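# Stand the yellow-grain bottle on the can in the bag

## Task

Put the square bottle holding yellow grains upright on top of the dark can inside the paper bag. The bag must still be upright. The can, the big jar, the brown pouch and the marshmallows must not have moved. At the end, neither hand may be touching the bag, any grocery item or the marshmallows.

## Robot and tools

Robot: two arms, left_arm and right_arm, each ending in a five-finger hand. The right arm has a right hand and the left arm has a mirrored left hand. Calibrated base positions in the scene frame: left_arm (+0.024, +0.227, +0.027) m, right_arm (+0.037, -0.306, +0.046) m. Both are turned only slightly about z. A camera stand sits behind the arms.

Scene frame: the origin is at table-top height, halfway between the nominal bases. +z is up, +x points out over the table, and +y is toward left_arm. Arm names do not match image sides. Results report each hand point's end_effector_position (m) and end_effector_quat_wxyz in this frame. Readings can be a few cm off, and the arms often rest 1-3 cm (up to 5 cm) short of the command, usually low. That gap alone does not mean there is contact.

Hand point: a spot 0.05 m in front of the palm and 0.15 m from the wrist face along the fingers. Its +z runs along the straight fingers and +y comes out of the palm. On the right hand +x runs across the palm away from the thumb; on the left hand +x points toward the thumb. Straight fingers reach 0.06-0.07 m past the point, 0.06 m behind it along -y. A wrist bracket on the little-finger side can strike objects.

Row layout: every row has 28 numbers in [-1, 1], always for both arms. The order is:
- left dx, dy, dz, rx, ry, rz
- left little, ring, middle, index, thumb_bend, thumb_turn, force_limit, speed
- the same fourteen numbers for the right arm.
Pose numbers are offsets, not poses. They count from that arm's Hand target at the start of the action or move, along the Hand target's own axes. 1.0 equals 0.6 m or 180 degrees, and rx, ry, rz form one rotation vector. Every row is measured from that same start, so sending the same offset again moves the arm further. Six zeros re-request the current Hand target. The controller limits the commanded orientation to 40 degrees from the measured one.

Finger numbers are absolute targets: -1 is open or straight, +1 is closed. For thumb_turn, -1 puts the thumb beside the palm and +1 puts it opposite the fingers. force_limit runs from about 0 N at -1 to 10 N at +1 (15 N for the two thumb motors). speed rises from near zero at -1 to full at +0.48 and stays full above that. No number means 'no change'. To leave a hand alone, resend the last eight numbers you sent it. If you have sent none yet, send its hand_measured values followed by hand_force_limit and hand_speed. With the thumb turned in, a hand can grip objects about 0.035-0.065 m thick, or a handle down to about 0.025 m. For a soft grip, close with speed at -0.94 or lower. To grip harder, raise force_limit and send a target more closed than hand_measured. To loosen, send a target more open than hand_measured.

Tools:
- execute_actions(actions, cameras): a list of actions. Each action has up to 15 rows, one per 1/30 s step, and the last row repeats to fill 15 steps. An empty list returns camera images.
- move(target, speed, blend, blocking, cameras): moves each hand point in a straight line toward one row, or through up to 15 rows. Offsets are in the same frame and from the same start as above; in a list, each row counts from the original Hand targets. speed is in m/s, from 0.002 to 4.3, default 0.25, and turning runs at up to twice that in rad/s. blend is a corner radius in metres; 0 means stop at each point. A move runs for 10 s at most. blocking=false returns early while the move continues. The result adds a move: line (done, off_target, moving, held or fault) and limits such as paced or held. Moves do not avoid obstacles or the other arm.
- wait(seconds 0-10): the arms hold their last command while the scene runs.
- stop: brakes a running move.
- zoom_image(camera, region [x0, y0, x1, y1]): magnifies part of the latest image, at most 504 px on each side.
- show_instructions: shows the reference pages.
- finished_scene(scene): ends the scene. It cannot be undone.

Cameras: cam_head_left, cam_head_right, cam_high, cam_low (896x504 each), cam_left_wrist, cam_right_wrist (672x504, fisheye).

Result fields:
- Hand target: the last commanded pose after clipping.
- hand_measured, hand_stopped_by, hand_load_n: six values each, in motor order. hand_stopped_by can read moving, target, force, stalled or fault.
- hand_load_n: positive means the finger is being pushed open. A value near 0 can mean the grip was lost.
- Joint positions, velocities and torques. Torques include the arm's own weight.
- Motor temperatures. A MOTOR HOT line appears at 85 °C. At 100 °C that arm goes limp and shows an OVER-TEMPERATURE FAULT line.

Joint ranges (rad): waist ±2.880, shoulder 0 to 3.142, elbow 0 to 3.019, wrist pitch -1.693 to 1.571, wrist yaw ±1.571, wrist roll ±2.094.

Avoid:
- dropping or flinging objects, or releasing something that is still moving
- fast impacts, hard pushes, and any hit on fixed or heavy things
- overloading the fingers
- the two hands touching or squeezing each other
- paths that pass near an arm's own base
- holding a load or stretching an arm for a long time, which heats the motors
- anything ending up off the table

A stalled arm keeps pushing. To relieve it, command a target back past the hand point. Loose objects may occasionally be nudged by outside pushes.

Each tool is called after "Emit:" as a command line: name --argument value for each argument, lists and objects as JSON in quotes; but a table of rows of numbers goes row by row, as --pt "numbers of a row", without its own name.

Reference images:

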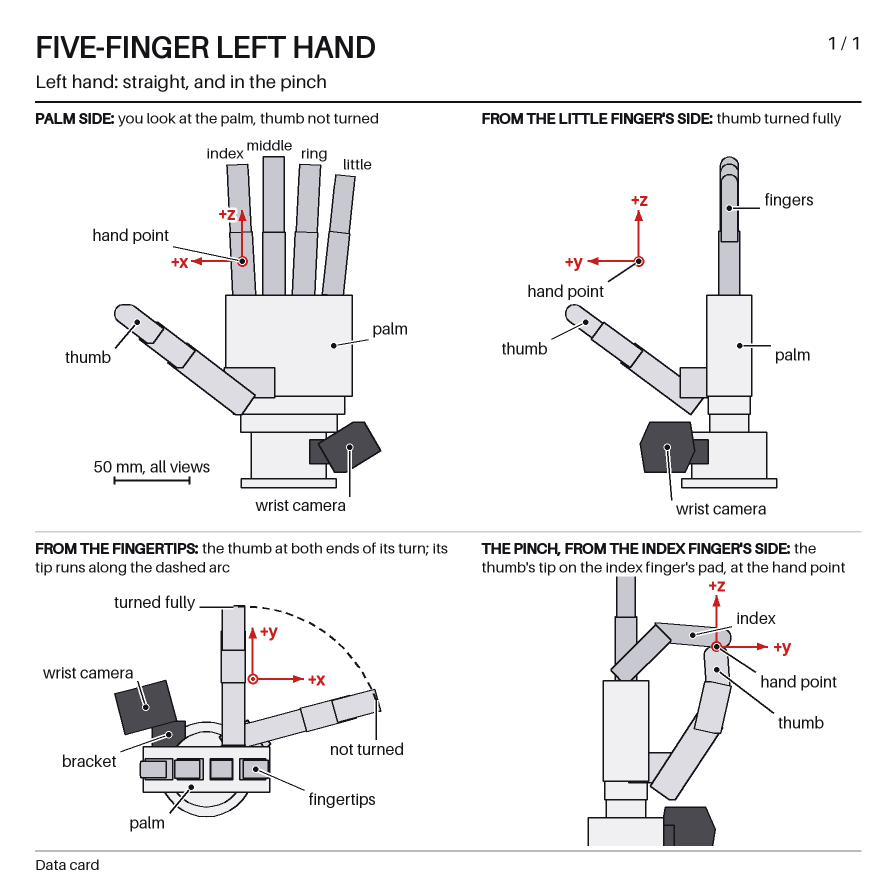

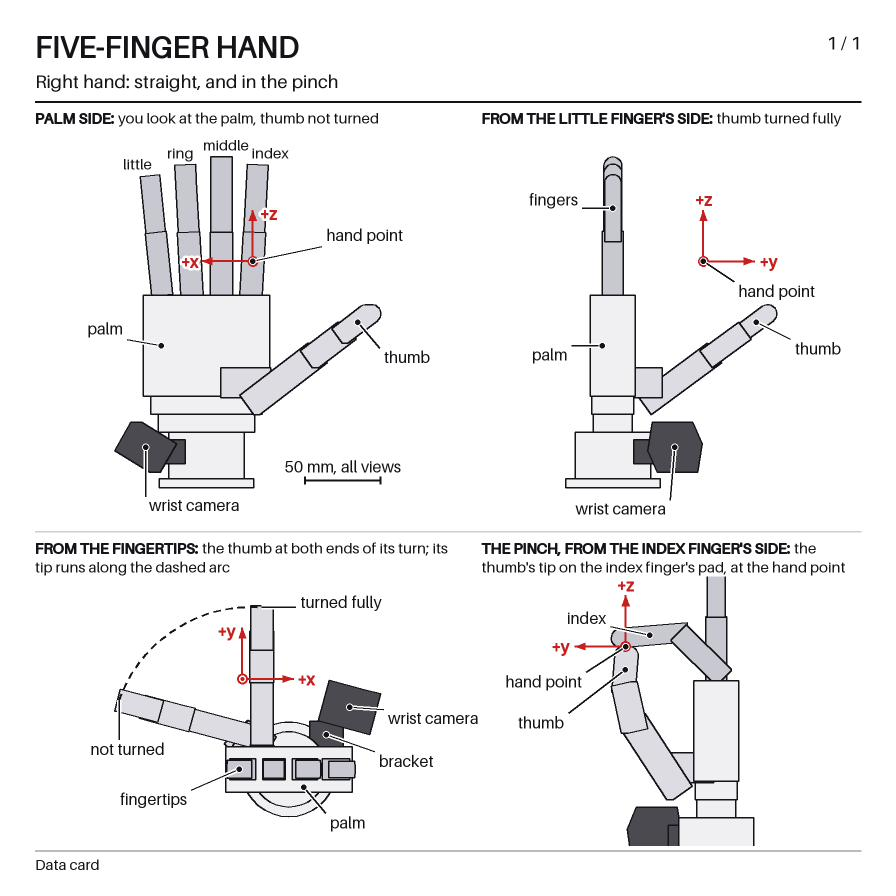

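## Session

Emit:
execute_actions --actions '[]'

Scene clock: 0.00 s.
left_arm: end_effector_position=(+0.3373, +0.4120, +0.2220) hand_measured=(-1.000, -1.000, -1.000, -1.000, -1.000, -1.000) hand_load_n=(+0.0, +0.0, +0.0, +0.0, +0.0, +0.0) hand_stopped_by=(target, target, target, target, target, target) hand_force_limit=0.00 hand_speed=-0.80 end_effector_quat_wxyz=(+0.039, +0.804, -0.591, +0.054) | right_arm: end_effector_position=(+0.4809, -0.5575, +0.1245) hand_measured=(-1.000, -1.000, -1.000, -1.000, -1.000, -1.000) hand_load_n=(+0.0, +0.0, +0.0, +0.0, +0.0, +0.0) hand_stopped_by=(target, target, target, target, target, target) hand_force_limit=0.00 hand_speed=-0.80 end_effector_quat_wxyz=(+0.030, -0.655, +0.754, +0.024)
Joint positions: left_arm=[0.674 1.499 1.352 -1.466 0.126 0.328] | right_arm=[-0.546 1.936 1.628 -1.29 -0.072 -0.411]
Joint velocities: within noise
Joint torques (N m): no reading
Motor temperatures (°C): left_arm=[30 33 35 30 28 31] | right_arm=[27 33 37 31 27 30]
Heat: left arm: hottest elbow 35 °C; right arm: hottest elbow 37 °C.
Hand target: left_arm +0.3431, +0.4162, +0.2299; +0.026, +0.804, -0.592, +0.058 | right_arm +0.4891, -0.5625, +0.1337; +0.035, -0.656, +0.754, +0.010

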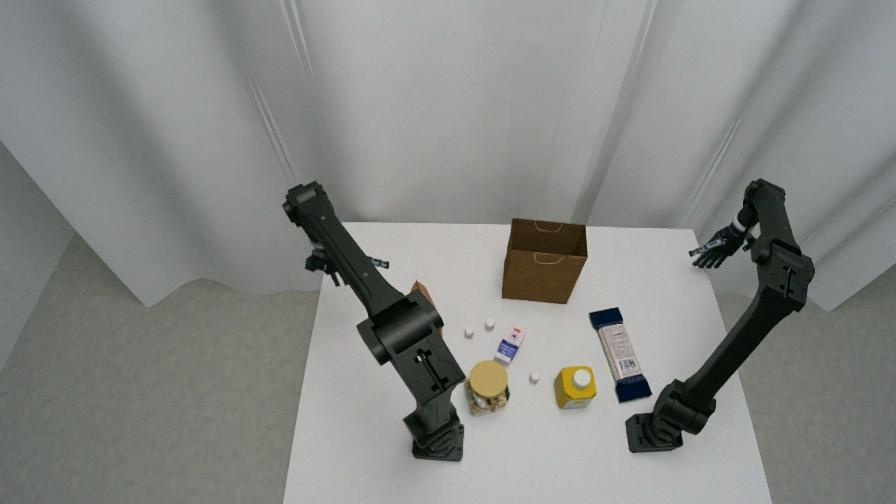

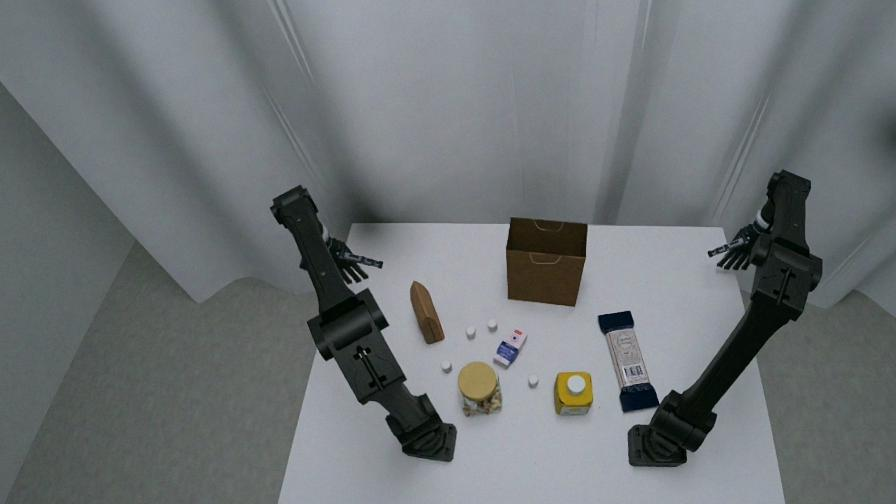

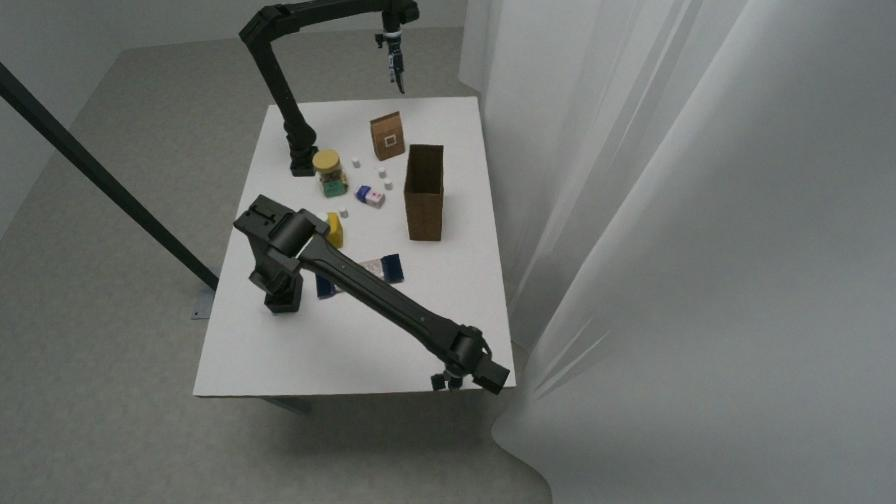

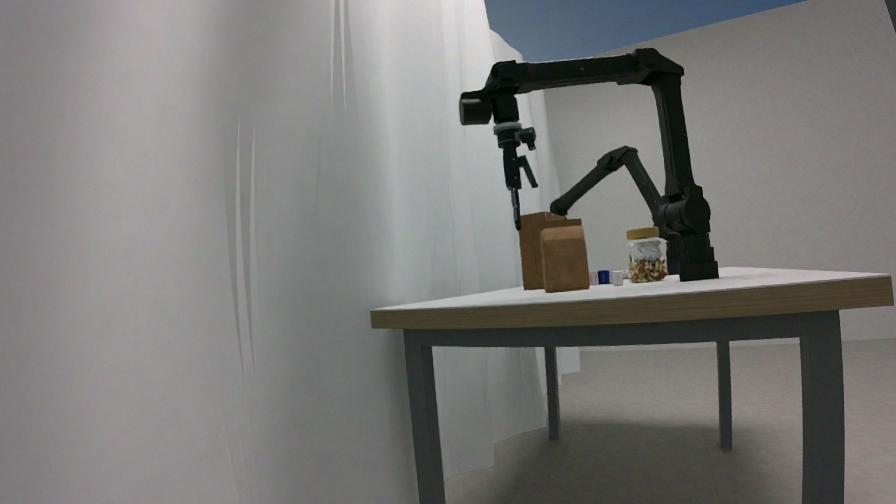

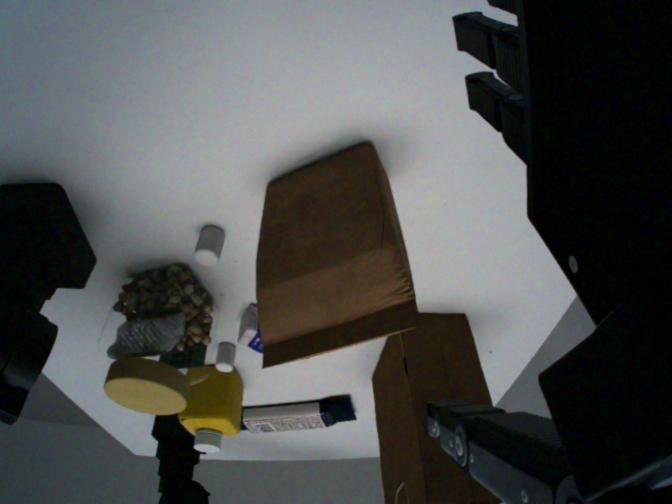

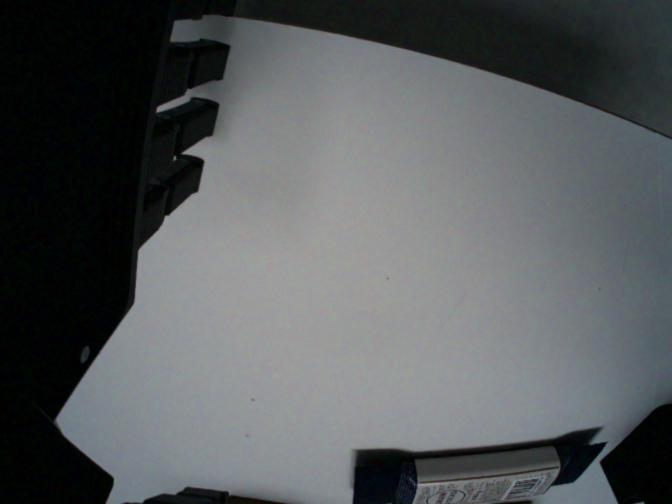

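Emit:
zoom_image --camera "cam_head_left" --region '[440, 210, 670, 420]'

Emit:
zoom_image --camera "cam_high" --region '[300, 100, 480, 310]'

Emit:
zoom_image --camera "cam_head_left" --region '[495, 210, 600, 310]'

Emit:
zoom_image --camera "cam_head_left" --region '[540, 355, 610, 415]'

Scaled by 2.191 from the camera's 896x504 image, which has a finer 1280x720 frame.

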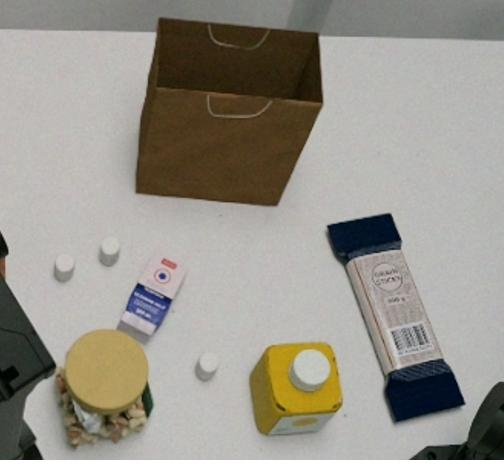

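Scaled by 2.400 from the camera's 896x504 image, which has a finer 1280x720 frame.

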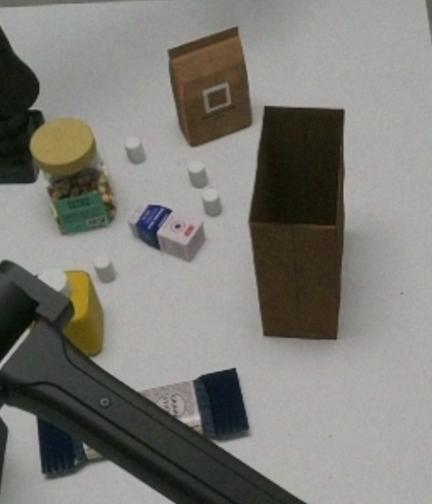

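Scaled by 4.800 from the camera's 896x504 image, which has a finer 1280x720 frame.

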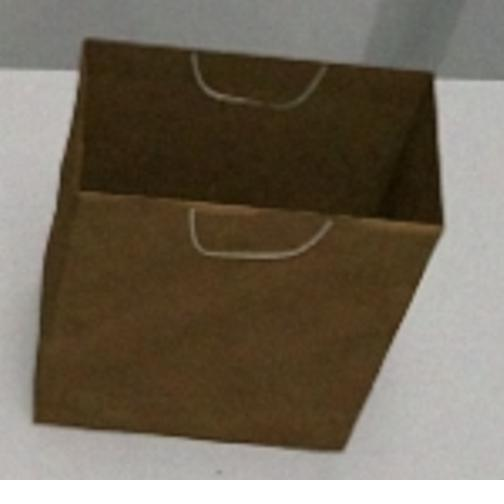

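Scaled by 7.200 from the camera's 896x504 image, which has a finer 1280x720 frame.

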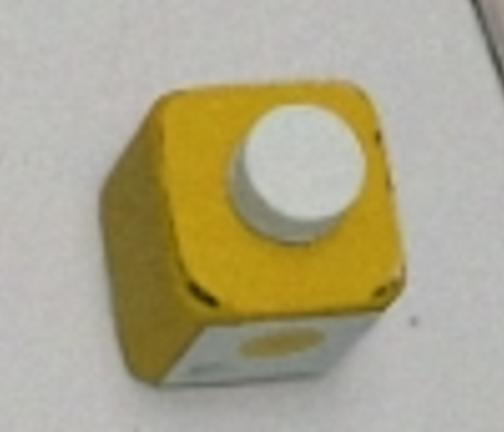

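Emit:
zoom_image --camera "cam_high" --region '[395, 135, 455, 195]'

Emit:
zoom_image --camera "cam_head_right" --region '[500, 205, 600, 315]'

Scaled by 8.400 from the camera's 896x504 image, which has a finer 1280x720 frame.

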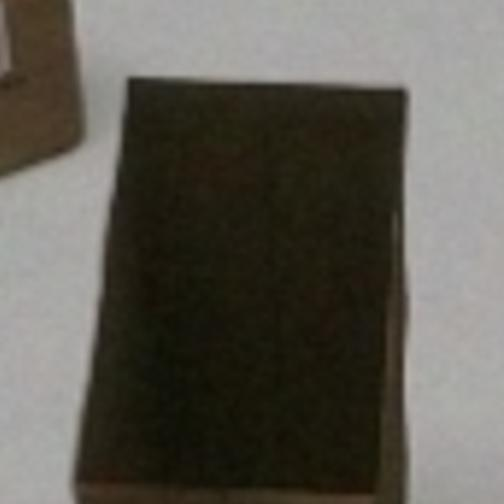

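Scaled by 4.582 from the camera's 896x504 image, which has a finer 1280x720 frame.

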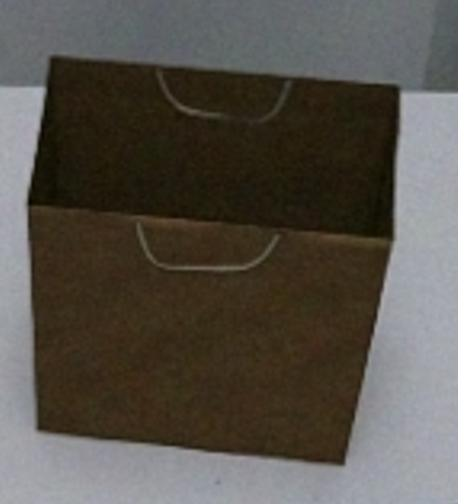

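Emit:
move --pt "0.0414 -0.0089 -0.3313 0.145 0.082 0.161 1 1 -0.46 -0.46 -0.5 1 0.8 0 0 0 0 0 0 0 -1 -1 -1 -1 -1 -1 0 -0.8" --pt "0.7428 -0.0115 -0.198 0.2897 0.1631 0.322 1 1 -0.46 -0.46 -0.5 1 0.8 0 0 0 0 0 0 0 -1 -1 -1 -1 -1 -1 0 -0.8" --speed '[0.3,0.3]' --blend '[0.05,0]' --cameras '["cam_left_wrist","cam_head_left","cam_high"]'

Scene clock: 28.93 s.
left_arm: end_effector_position=(+0.4693, +0.0150, +0.4031) hand_measured=(+1.000, +1.000, -0.460, -0.460, -0.500, +1.000) hand_load_n=(+0.0, +0.0, +0.0, +0.0, +0.0, +0.5) hand_stopped_by=(target, target, target, target, target, target) hand_force_limit=0.80 hand_speed=0.00 end_effector_quat_wxyz=(+0.203, -0.325, +0.786, -0.486) | right_arm: end_effector_position=(+0.4809, -0.5575, +0.1245) hand_measured=(-1.000, -1.000, -1.000, -1.000, -1.000, -1.000) hand_load_n=(+0.0, +0.0, +0.0, +0.0, +0.0, +0.0) hand_stopped_by=(target, target, target, target, target, target) hand_force_limit=0.00 hand_speed=-0.80 end_effector_quat_wxyz=(+0.030, -0.655, +0.754, +0.024)
Joint positions: left_arm=[-0.188 1.153 1.284 -0.659 0.487 0.271] | right_arm=[-0.546 1.936 1.628 -1.29 -0.072 -0.411]
Joint torques (N m): left_arm=[-2.14 -5.95 7.77 2.69 0.18 -0.1] | right_arm=[-1.03 -12.34 9.91 0.05 -0.04 -0.04]
Heat: left arm: hottest elbow 38 °C; right arm: hottest elbow 40 °C.
Hand target: left_arm +0.4729, +0.0088, +0.4032; +0.202, -0.324, +0.784, -0.490 | right_arm +0.4891, -0.5625, +0.1337; +0.035, -0.656, +0.754, +0.010
Off the commanded pose: left_arm 0.007 m, 1 deg | right_arm 0.013 m, 2 deg.
move: off_target (right_arm)
Images, in order (width x height): cam_head_left 896x504, cam_high 896x504, cam_left_wrist 672x504.

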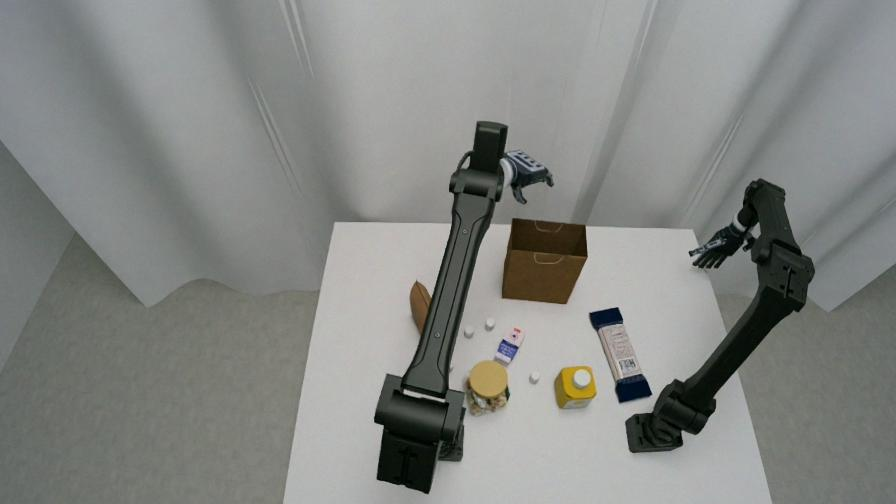

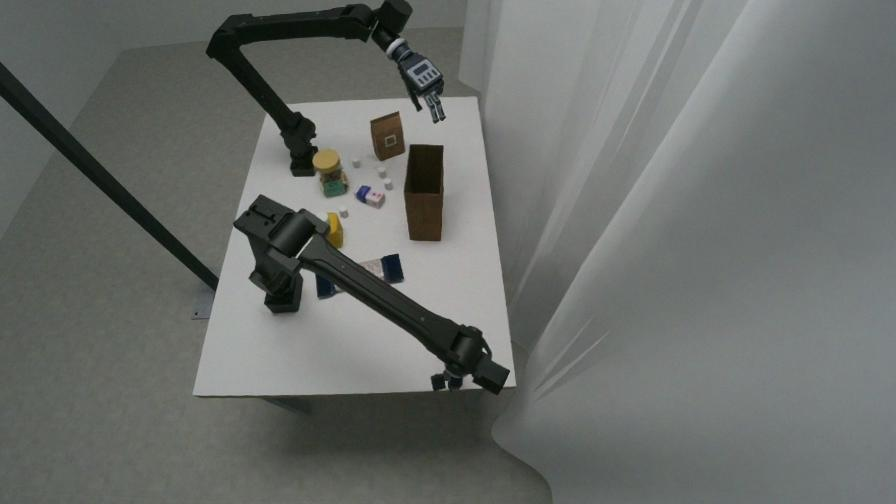

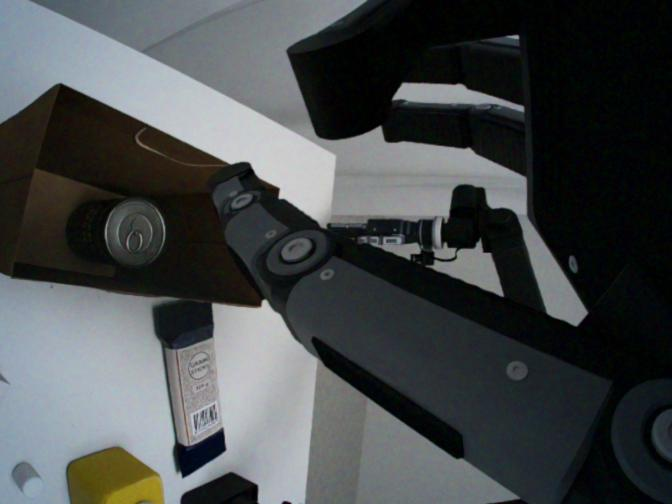

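Emit:
zoom_image --camera "cam_left_wrist" --region '[0, 70, 290, 320]'

Scaled by 1.738 from the camera's 672x504 image, which has a finer 960x720 frame.

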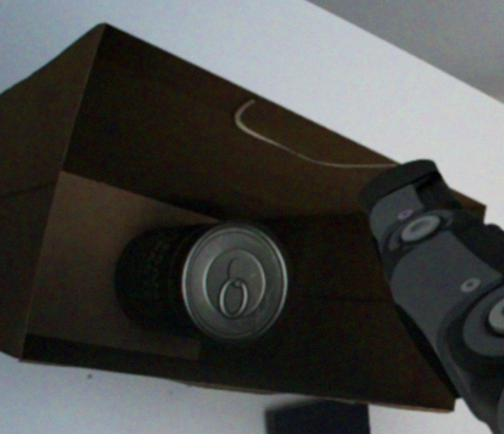

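Emit:
move --target '[0.5415,0.3302,-0.0952,0,-0.035,-0.0171,1,1,-0.5,-0.5,-0.6,1,0.8,0,0,0,0,0,0,0,-1,-1,-1,-1,-1,-1,0,-0.8]' --speed 0.25 --cameras '["cam_left_wrist","cam_head_left","cam_head_right","cam_high"]'

Scene clock: 59.17 s.
left_arm: end_effector_position=(+0.1493, -0.1176, +0.2466) hand_measured=(+1.000, +1.000, -0.500, -0.500, -0.600, +1.000) hand_load_n=(+0.0, +0.0, +0.0, +0.0, +0.0, +0.0) hand_stopped_by=(target, target, target, target, target, target) hand_force_limit=0.80 hand_speed=0.00 end_effector_quat_wxyz=(+0.237, -0.371, +0.763, -0.473) | right_arm: end_effector_position=(+0.4809, -0.5575, +0.1245) hand_measured=(-1.000, -1.000, -1.000, -1.000, -1.000, -1.000) hand_load_n=(+0.0, +0.0, +0.0, +0.0, +0.0, +0.0) hand_stopped_by=(target, target, target, target, target, target) hand_force_limit=0.00 hand_speed=-0.80 end_effector_quat_wxyz=(+0.030, -0.655, +0.754, +0.024)
Joint positions: left_arm=[-1.409 0.751 0.655 -0.517 -0.7 -0.414] | right_arm=[-0.546 1.936 1.628 -1.29 -0.072 -0.411]
Joint velocities: left_arm=[within noise] | right_arm=[-0.005 0.005 0.002 -0.007 -0.051 -0.154]
Joint torques (N m): left_arm=[-2.55 -0.5 8.4 1.68 -0.36 -0.06] | right_arm=[0.09 -12.92 9.83 -0.16 0 -0.01]
Motor temperatures (°C): left_arm=[30 34 38 30 28 31] | right_arm=[27 36 42 31 27 30]
Heat: left arm: hottest elbow 38 °C; right arm: hottest elbow 42 °C.
Hand target: left_arm +0.1454, -0.1229, +0.2503; +0.232, -0.372, +0.762, -0.477 | right_arm +0.4891, -0.5625, +0.1337; +0.035, -0.656, +0.754, +0.010
Off the commanded pose: left_arm 0.008 m, 1 deg | right_arm 0.013 m, 2 deg.
move: off_target (right_arm)
Images, in order (width x height): cam_head_left 896x504, cam_head_right 896x504, cam_high 896x504, cam_left_wrist 672x504.

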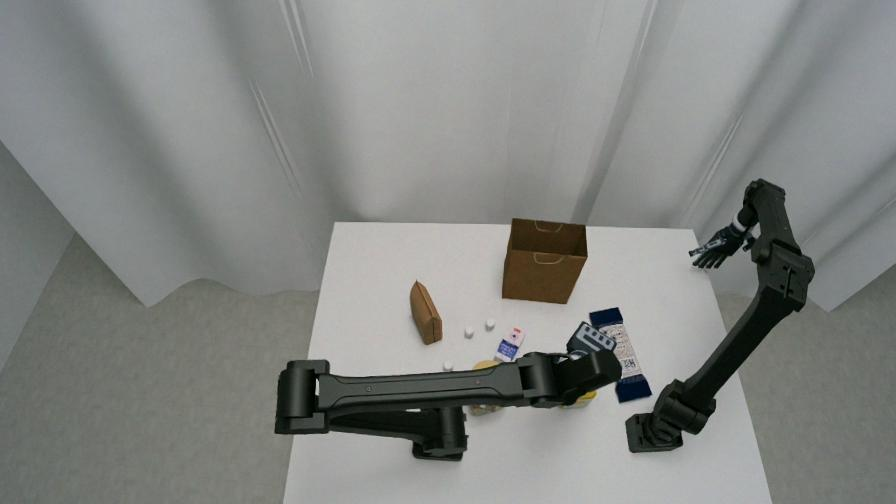

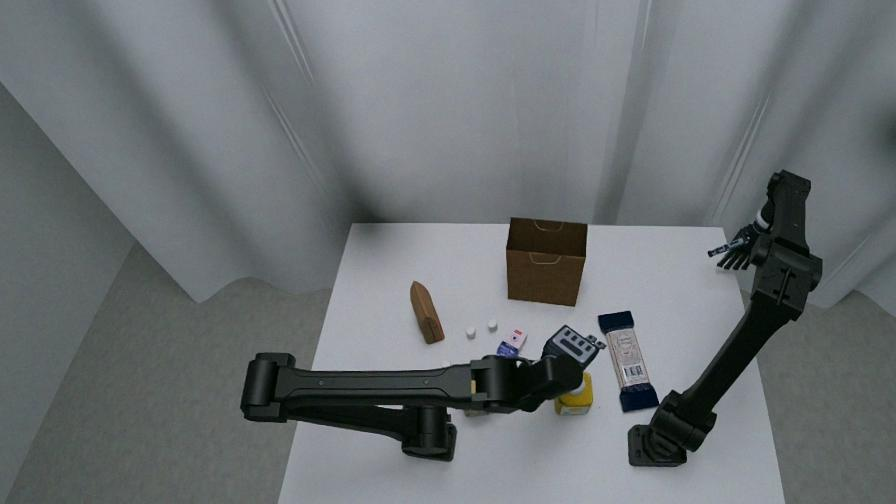

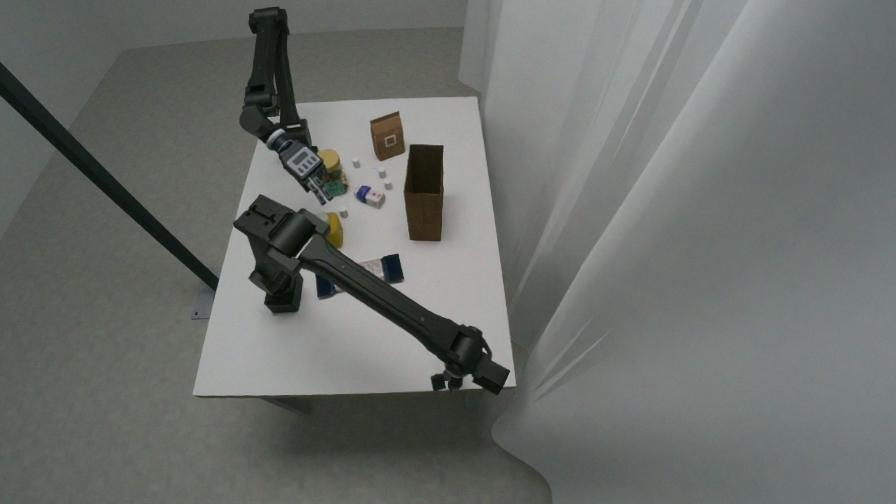

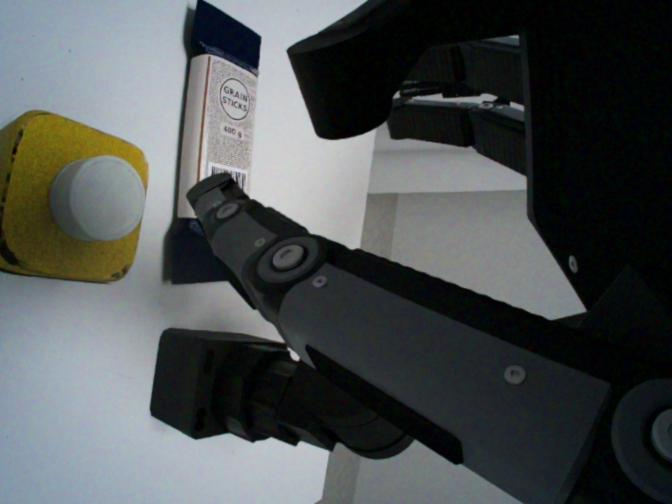

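Emit:
zoom_image --camera "cam_left_wrist" --region '[0, 90, 200, 300]'

Scaled by 2.400 from the camera's 672x504 image, which has a finer 960x720 frame.

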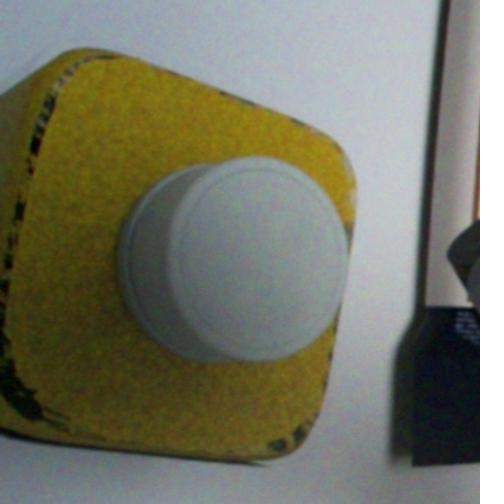

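Emit:
move --target '[-0.0039,0.1397,0.0379,0,0,0,1,1,-0.5,-0.5,-0.6,1,0.8,0,0,0,0,0,0,0,-1,-1,-1,-1,-1,-1,0,-0.8]' --speed 0.15 --cameras '["cam_left_wrist"]'

Emit:
zoom_image --camera "cam_left_wrist" --region '[0, 90, 240, 330]'

Scene clock: 76.70 s.
left_arm: end_effector_position=(+0.1377, -0.1056, +0.1641) hand_measured=(+1.000, +1.000, -0.500, -0.500, -0.600, +1.000) hand_load_n=(+0.0, +0.0, -0.5, +0.0, +0.0, +0.0) hand_stopped_by=(target, target, target, target, target, target) hand_force_limit=0.80 hand_speed=0.00 end_effector_quat_wxyz=(+0.238, -0.371, +0.765, -0.470) | right_arm: end_effector_position=(+0.4809, -0.5575, +0.1245) hand_measured=(-1.000, -1.000, -1.000, -1.000, -1.000, -1.000) hand_load_n=(+0.0, +0.0, +0.0, +0.0, +0.0, +0.0) hand_stopped_by=(target, target, target, target, target, target) hand_force_limit=0.00 hand_speed=-0.80 end_effector_quat_wxyz=(+0.030, -0.655, +0.754, +0.024)
Joint positions: left_arm=[-1.455 0.776 0.451 -0.319 -0.737 -0.451] | right_arm=[-0.546 1.936 1.628 -1.29 -0.072 -0.411]
Joint torques (N m): left_arm=[-2.55 0.32 7.34 2.45 -0.39 -0.04] | right_arm=[-0.21 -13.27 9.83 0.12 -0.02 -0.03]
Heat: left arm: hottest elbow 38 °C; right arm: hottest elbow 43 °C.
Hand target: left_arm +0.1340, -0.1112, +0.1650; +0.232, -0.372, +0.762, -0.477 | right_arm +0.4891, -0.5625, +0.1337; +0.035, -0.656, +0.754, +0.010
Off the commanded pose: left_arm 0.007 m, 1 deg | right_arm 0.013 m, 2 deg.
move: off_target (right_arm)
Images, in order (width x height): cam_left_wrist 672x504.

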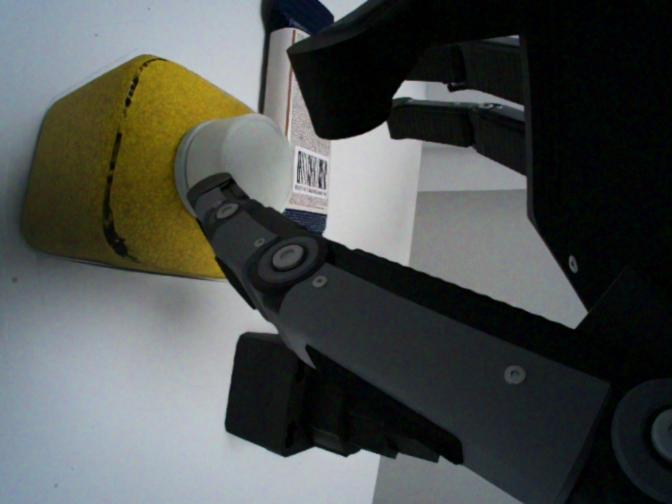

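Scaled by 2.100 from the camera's 672x504 image, which has a finer 960x720 frame.

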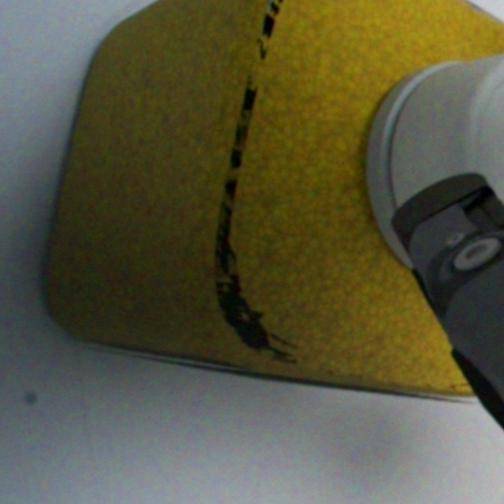

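Emit:
zoom_image --camera "cam_left_wrist" --region '[160, 90, 320, 250]'

Scaled by 3.150 from the camera's 672x504 image, which has a finer 960x720 frame.

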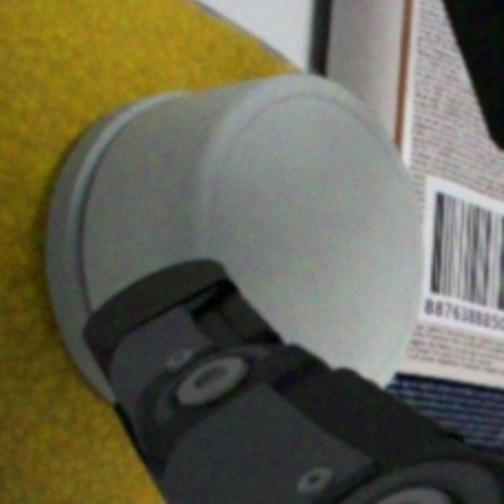

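Emit:
move --target '[0.0006,0.0651,0.0374,0,0,0,1,1,-0.5,-0.5,-0.5,1,0.8,0,0,0,0,0,0,0,-1,-1,-1,-1,-1,-1,0,-0.8]' --speed 0.1 --cameras '["cam_left_wrist","cam_high","cam_head_right"]'

Emit:
zoom_image --camera "cam_left_wrist" --region '[160, 60, 400, 300]'

Scene clock: 92.60 s.
left_arm: end_effector_position=(+0.1379, -0.1094, +0.1205) hand_measured=(+1.000, +1.000, -0.500, -0.500, -0.500, +1.000) hand_load_n=(+0.0, +0.0, +0.0, +0.0, +0.0, +0.0) hand_stopped_by=(target, target, target, target, target, target) hand_force_limit=0.80 hand_speed=0.00 end_effector_quat_wxyz=(+0.236, -0.371, +0.763, -0.473) | right_arm: end_effector_position=(+0.4809, -0.5575, +0.1245) hand_measured=(-1.000, -1.000, -1.000, -1.000, -1.000, -1.000) hand_load_n=(-0.5, +0.0, +0.0, +0.0, +0.0, +0.0) hand_stopped_by=(target, target, target, target, target, target) hand_force_limit=0.00 hand_speed=-0.80 end_effector_quat_wxyz=(+0.030, -0.655, +0.754, +0.024)
Joint positions: left_arm=[-1.455 0.872 0.361 -0.126 -0.736 -0.451] | right_arm=[-0.546 1.936 1.628 -1.29 -0.072 -0.411]
Joint torques (N m): left_arm=[-2.08 -0.26 6.6 2.62 -0.11 -0.03] | right_arm=[-0.03 -12.75 9.8 -0.02 0 -0.05]
Heat: left arm: hottest elbow 40 °C; right arm: hottest elbow 43 °C.
Hand target: left_arm +0.1362, -0.1134, +0.1201; +0.232, -0.372, +0.762, -0.477 | right_arm +0.4891, -0.5625, +0.1337; +0.035, -0.656, +0.754, +0.010
Off the commanded pose: left_arm 0.004 m, 1 deg | right_arm 0.013 m, 2 deg.
move: off_target (right_arm)
Images, in order (width x height): cam_head_right 896x504, cam_high 896x504, cam_left_wrist 672x504.

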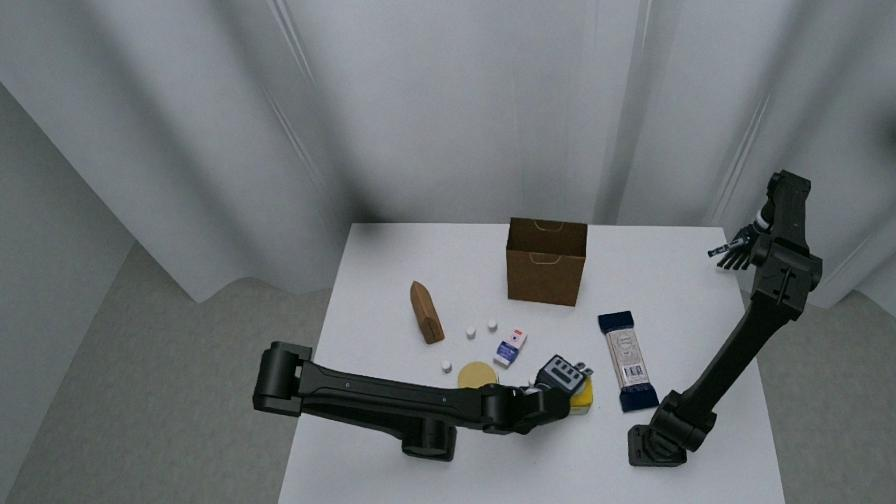

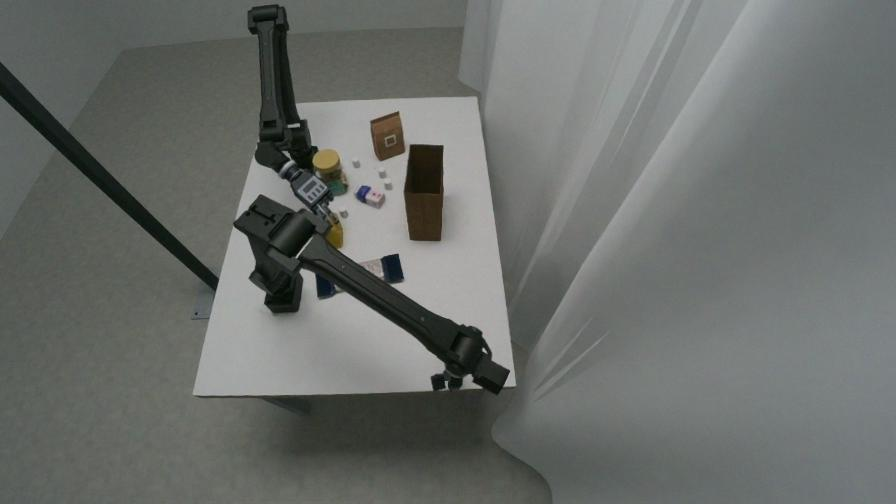

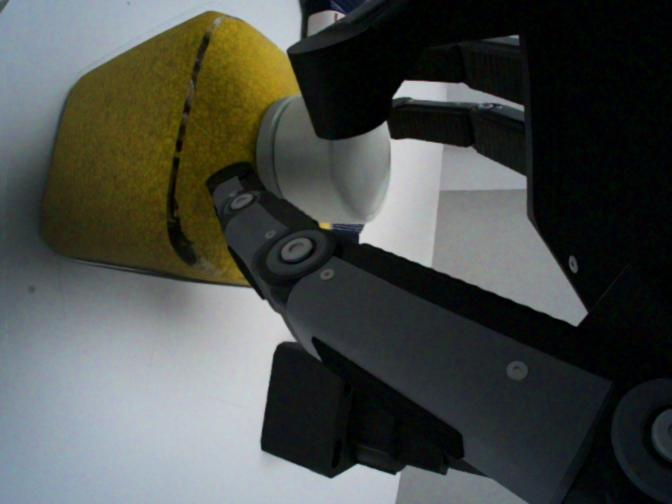

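Scaled by 2.100 from the camera's 672x504 image, which has a finer 960x720 frame.

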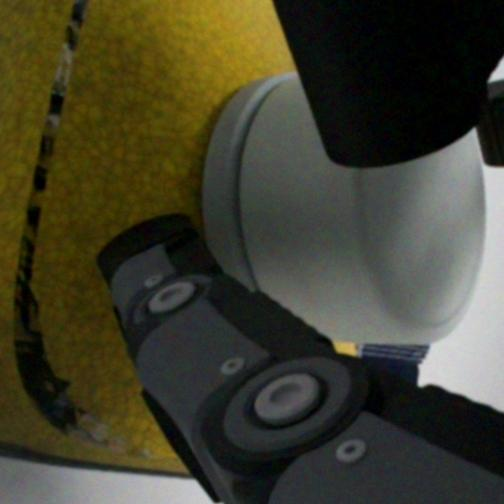

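Emit:
move --target '[0.0,0.0135,0.0066,0,0,0,1,1,-0.32,-0.32,-0.4,1,-0.3,-0.7,0,0,0,0,0,0,-1,-1,-1,-1,-1,-1,0,-0.8]' --speed 0.1 --cameras '["cam_left_wrist"]'

Emit:
zoom_image --camera "cam_left_wrist" --region '[160, 60, 440, 340]'

Scene clock: 97.13 s.
left_arm: end_effector_position=(+0.1379, -0.1110, +0.1151) hand_measured=(+1.000, +1.000, -0.320, -0.320, -0.400, +1.000) hand_load_n=(+0.0, +0.0, +0.0, +0.0, +0.5, -2.0) hand_stopped_by=(target, target, target, target, target, target) hand_force_limit=-0.30 hand_speed=-0.70 end_effector_quat_wxyz=(+0.235, -0.372, +0.761, -0.476) | right_arm: end_effector_position=(+0.4809, -0.5575, +0.1245) hand_measured=(-1.000, -1.000, -1.000, -1.000, -1.000, -1.000) hand_load_n=(+0.0, +0.0, +0.0, +0.0, +0.0, +0.0) hand_stopped_by=(target, target, target, target, target, target) hand_force_limit=0.00 hand_speed=-0.80 end_effector_quat_wxyz=(+0.030, -0.655, +0.754, +0.024)
Joint positions: left_arm=[-1.455 0.89 0.348 -0.086 -0.736 -0.451] | right_arm=[-0.546 1.936 1.628 -1.29 -0.072 -0.411]
Joint torques (N m): left_arm=[-1.9 -0.03 6.17 2.48 -0.13 -0.04] | right_arm=[-0.15 -12.81 9.8 0.25 -0.01 -0.03]
Heat: left arm: hottest elbow 40 °C; right arm: hottest elbow 43 °C.
Hand target: left_arm +0.1362, -0.1133, +0.1109; +0.232, -0.371, +0.762, -0.476 | right_arm +0.4891, -0.5625, +0.1337; +0.035, -0.656, +0.754, +0.010
Off the commanded pose: left_arm 0.005 m, 0 deg | right_arm 0.013 m, 2 deg.
move: off_target (right_arm)
Images, in order (width x height): cam_left_wrist 672x504.

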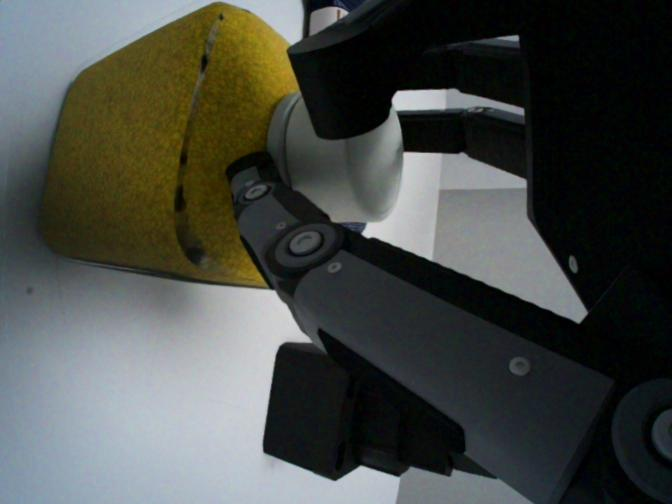

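Scaled by 1.800 from the camera's 672x504 image, which has a finer 960x720 frame.

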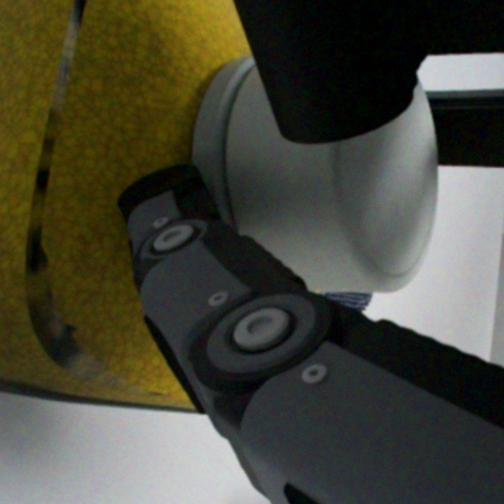

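Emit:
move --target '[0,0,0,0,0,0,1,1,0.1,0.1,0.0,1,-0.5,-0.9,0,0,0,0,0,0,-1,-1,-1,-1,-1,-1,0,-0.8]' --speed 0.1 --cameras '["cam_left_wrist"]'

Emit:
zoom_image --camera "cam_left_wrist" --region '[160, 60, 440, 340]'

Scene clock: 100.80 s.
left_arm: end_effector_position=(+0.1380, -0.1118, +0.1148) hand_measured=(+1.000, +1.000, -0.238, -0.210, -0.356, +1.000) hand_load_n=(+0.0, +0.0, +1.0, +3.5, +5.5, +0.0) hand_stopped_by=(target, target, force, force, force, target) hand_force_limit=-0.50 hand_speed=-0.90 end_effector_quat_wxyz=(+0.235, -0.372, +0.761, -0.477) | right_arm: end_effector_position=(+0.4809, -0.5575, +0.1245) hand_measured=(-1.000, -1.000, -1.000, -1.000, -1.000, -1.000) hand_load_n=(+0.0, +0.0, +0.0, +0.0, +0.0, +0.0) hand_stopped_by=(target, target, target, target, target, target) hand_force_limit=0.00 hand_speed=-0.80 end_effector_quat_wxyz=(+0.030, -0.655, +0.754, +0.024)
Joint positions: left_arm=[-1.455 0.894 0.348 -0.081 -0.736 -0.451] | right_arm=[-0.546 1.936 1.628 -1.29 -0.072 -0.411]
Joint torques (N m): left_arm=[-2.26 -0.56 6.32 2.28 -0.16 0] | right_arm=[0.56 -13.57 9.87 -0.01 0 -0.08]
Heat: left arm: hottest elbow 40 °C; right arm: hottest elbow 43 °C.
Hand target: left_arm +0.1362, -0.1133, +0.1110; +0.232, -0.372, +0.762, -0.477 | right_arm +0.4891, -0.5625, +0.1337; +0.035, -0.656, +0.754, +0.010
Off the commanded pose: left_arm 0.005 m, 0 deg | right_arm 0.013 m, 2 deg.
move: off_target (right_arm)
Images, in order (width x height): cam_left_wrist 672x504.

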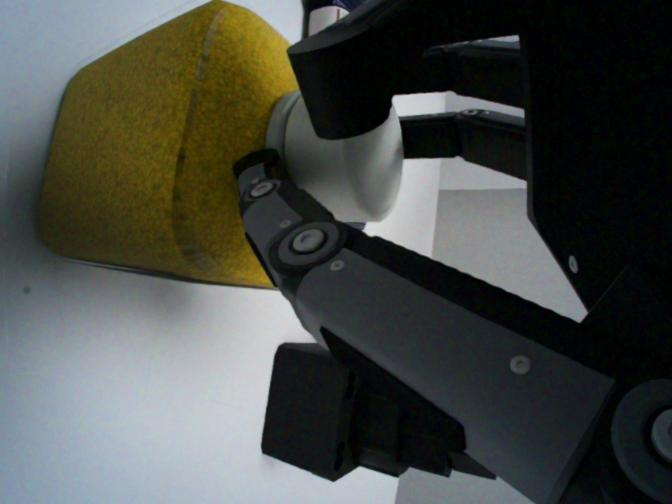

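Scaled by 1.800 from the camera's 672x504 image, which has a finer 960x720 frame.

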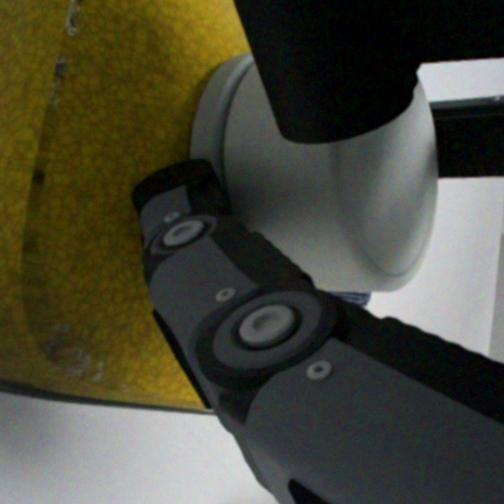

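Emit:
move --target '[0,0,0,0,0,0,1,1,0.4,0.4,0.2,1,0.8,-0.9,0,0,0,0,0,0,-1,-1,-1,-1,-1,-1,0,-0.8]' --speed 0.1 --cameras '["cam_left_wrist"]'

Emit:
zoom_image --camera "cam_left_wrist" --region '[160, 60, 440, 340]'

Scene clock: 103.67 s.
left_arm: end_effector_position=(+0.1379, -0.1121, +0.1149) hand_measured=(+1.000, +1.000, -0.168, -0.186, -0.340, +1.000) hand_load_n=(+0.0, +0.0, +9.0, +8.0, +15.0, +0.0) hand_stopped_by=(target, target, force, force, force, target) hand_force_limit=0.80 hand_speed=-0.90 end_effector_quat_wxyz=(+0.234, -0.372, +0.761, -0.477) | right_arm: end_effector_position=(+0.4809, -0.5575, +0.1245) hand_measured=(-1.000, -1.000, -1.000, -1.000, -1.000, -1.000) hand_load_n=(+0.0, +0.0, +0.0, +0.0, +0.0, +0.0) hand_stopped_by=(target, target, target, target, target, target) hand_force_limit=0.00 hand_speed=-0.80 end_effector_quat_wxyz=(+0.030, -0.655, +0.754, +0.024)
Joint positions: left_arm=[-1.455 0.895 0.348 -0.079 -0.736 -0.451] | right_arm=[-0.546 1.936 1.628 -1.29 -0.072 -0.411]
Joint torques (N m): left_arm=[-2.02 -0.73 6.26 2.26 -0.14 -0.02] | right_arm=[0.32 -12.51 9.76 0.12 -0.01 -0.05]
Heat: left arm: hottest elbow 39 °C; right arm: hottest elbow 43 °C.
Hand target: left_arm +0.1361, -0.1133, +0.1109; +0.232, -0.371, +0.762, -0.477 | right_arm +0.4891, -0.5625, +0.1337; +0.035, -0.656, +0.754, +0.010
Off the commanded pose: left_arm 0.004 m, 0 deg | right_arm 0.013 m, 2 deg.
move: off_target (right_arm)
Images, in order (width x height): cam_left_wrist 672x504.

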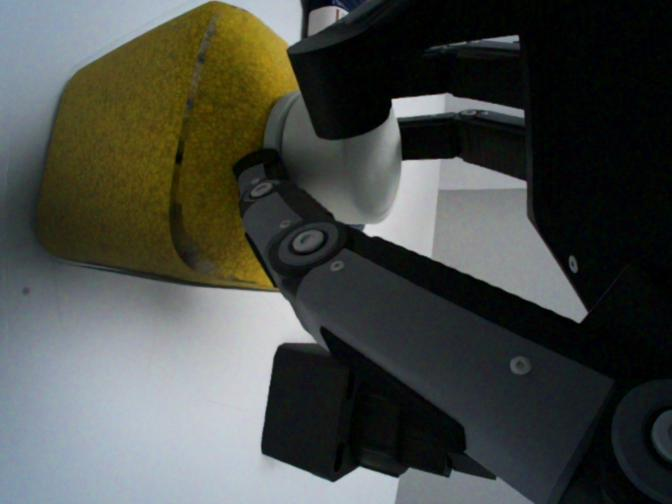

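Scaled by 1.800 from the camera's 672x504 image, which has a finer 960x720 frame.

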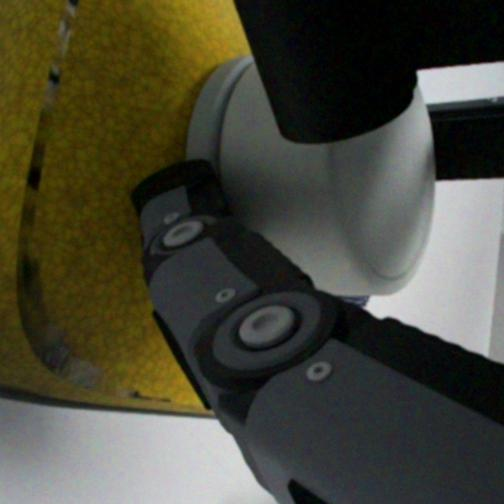

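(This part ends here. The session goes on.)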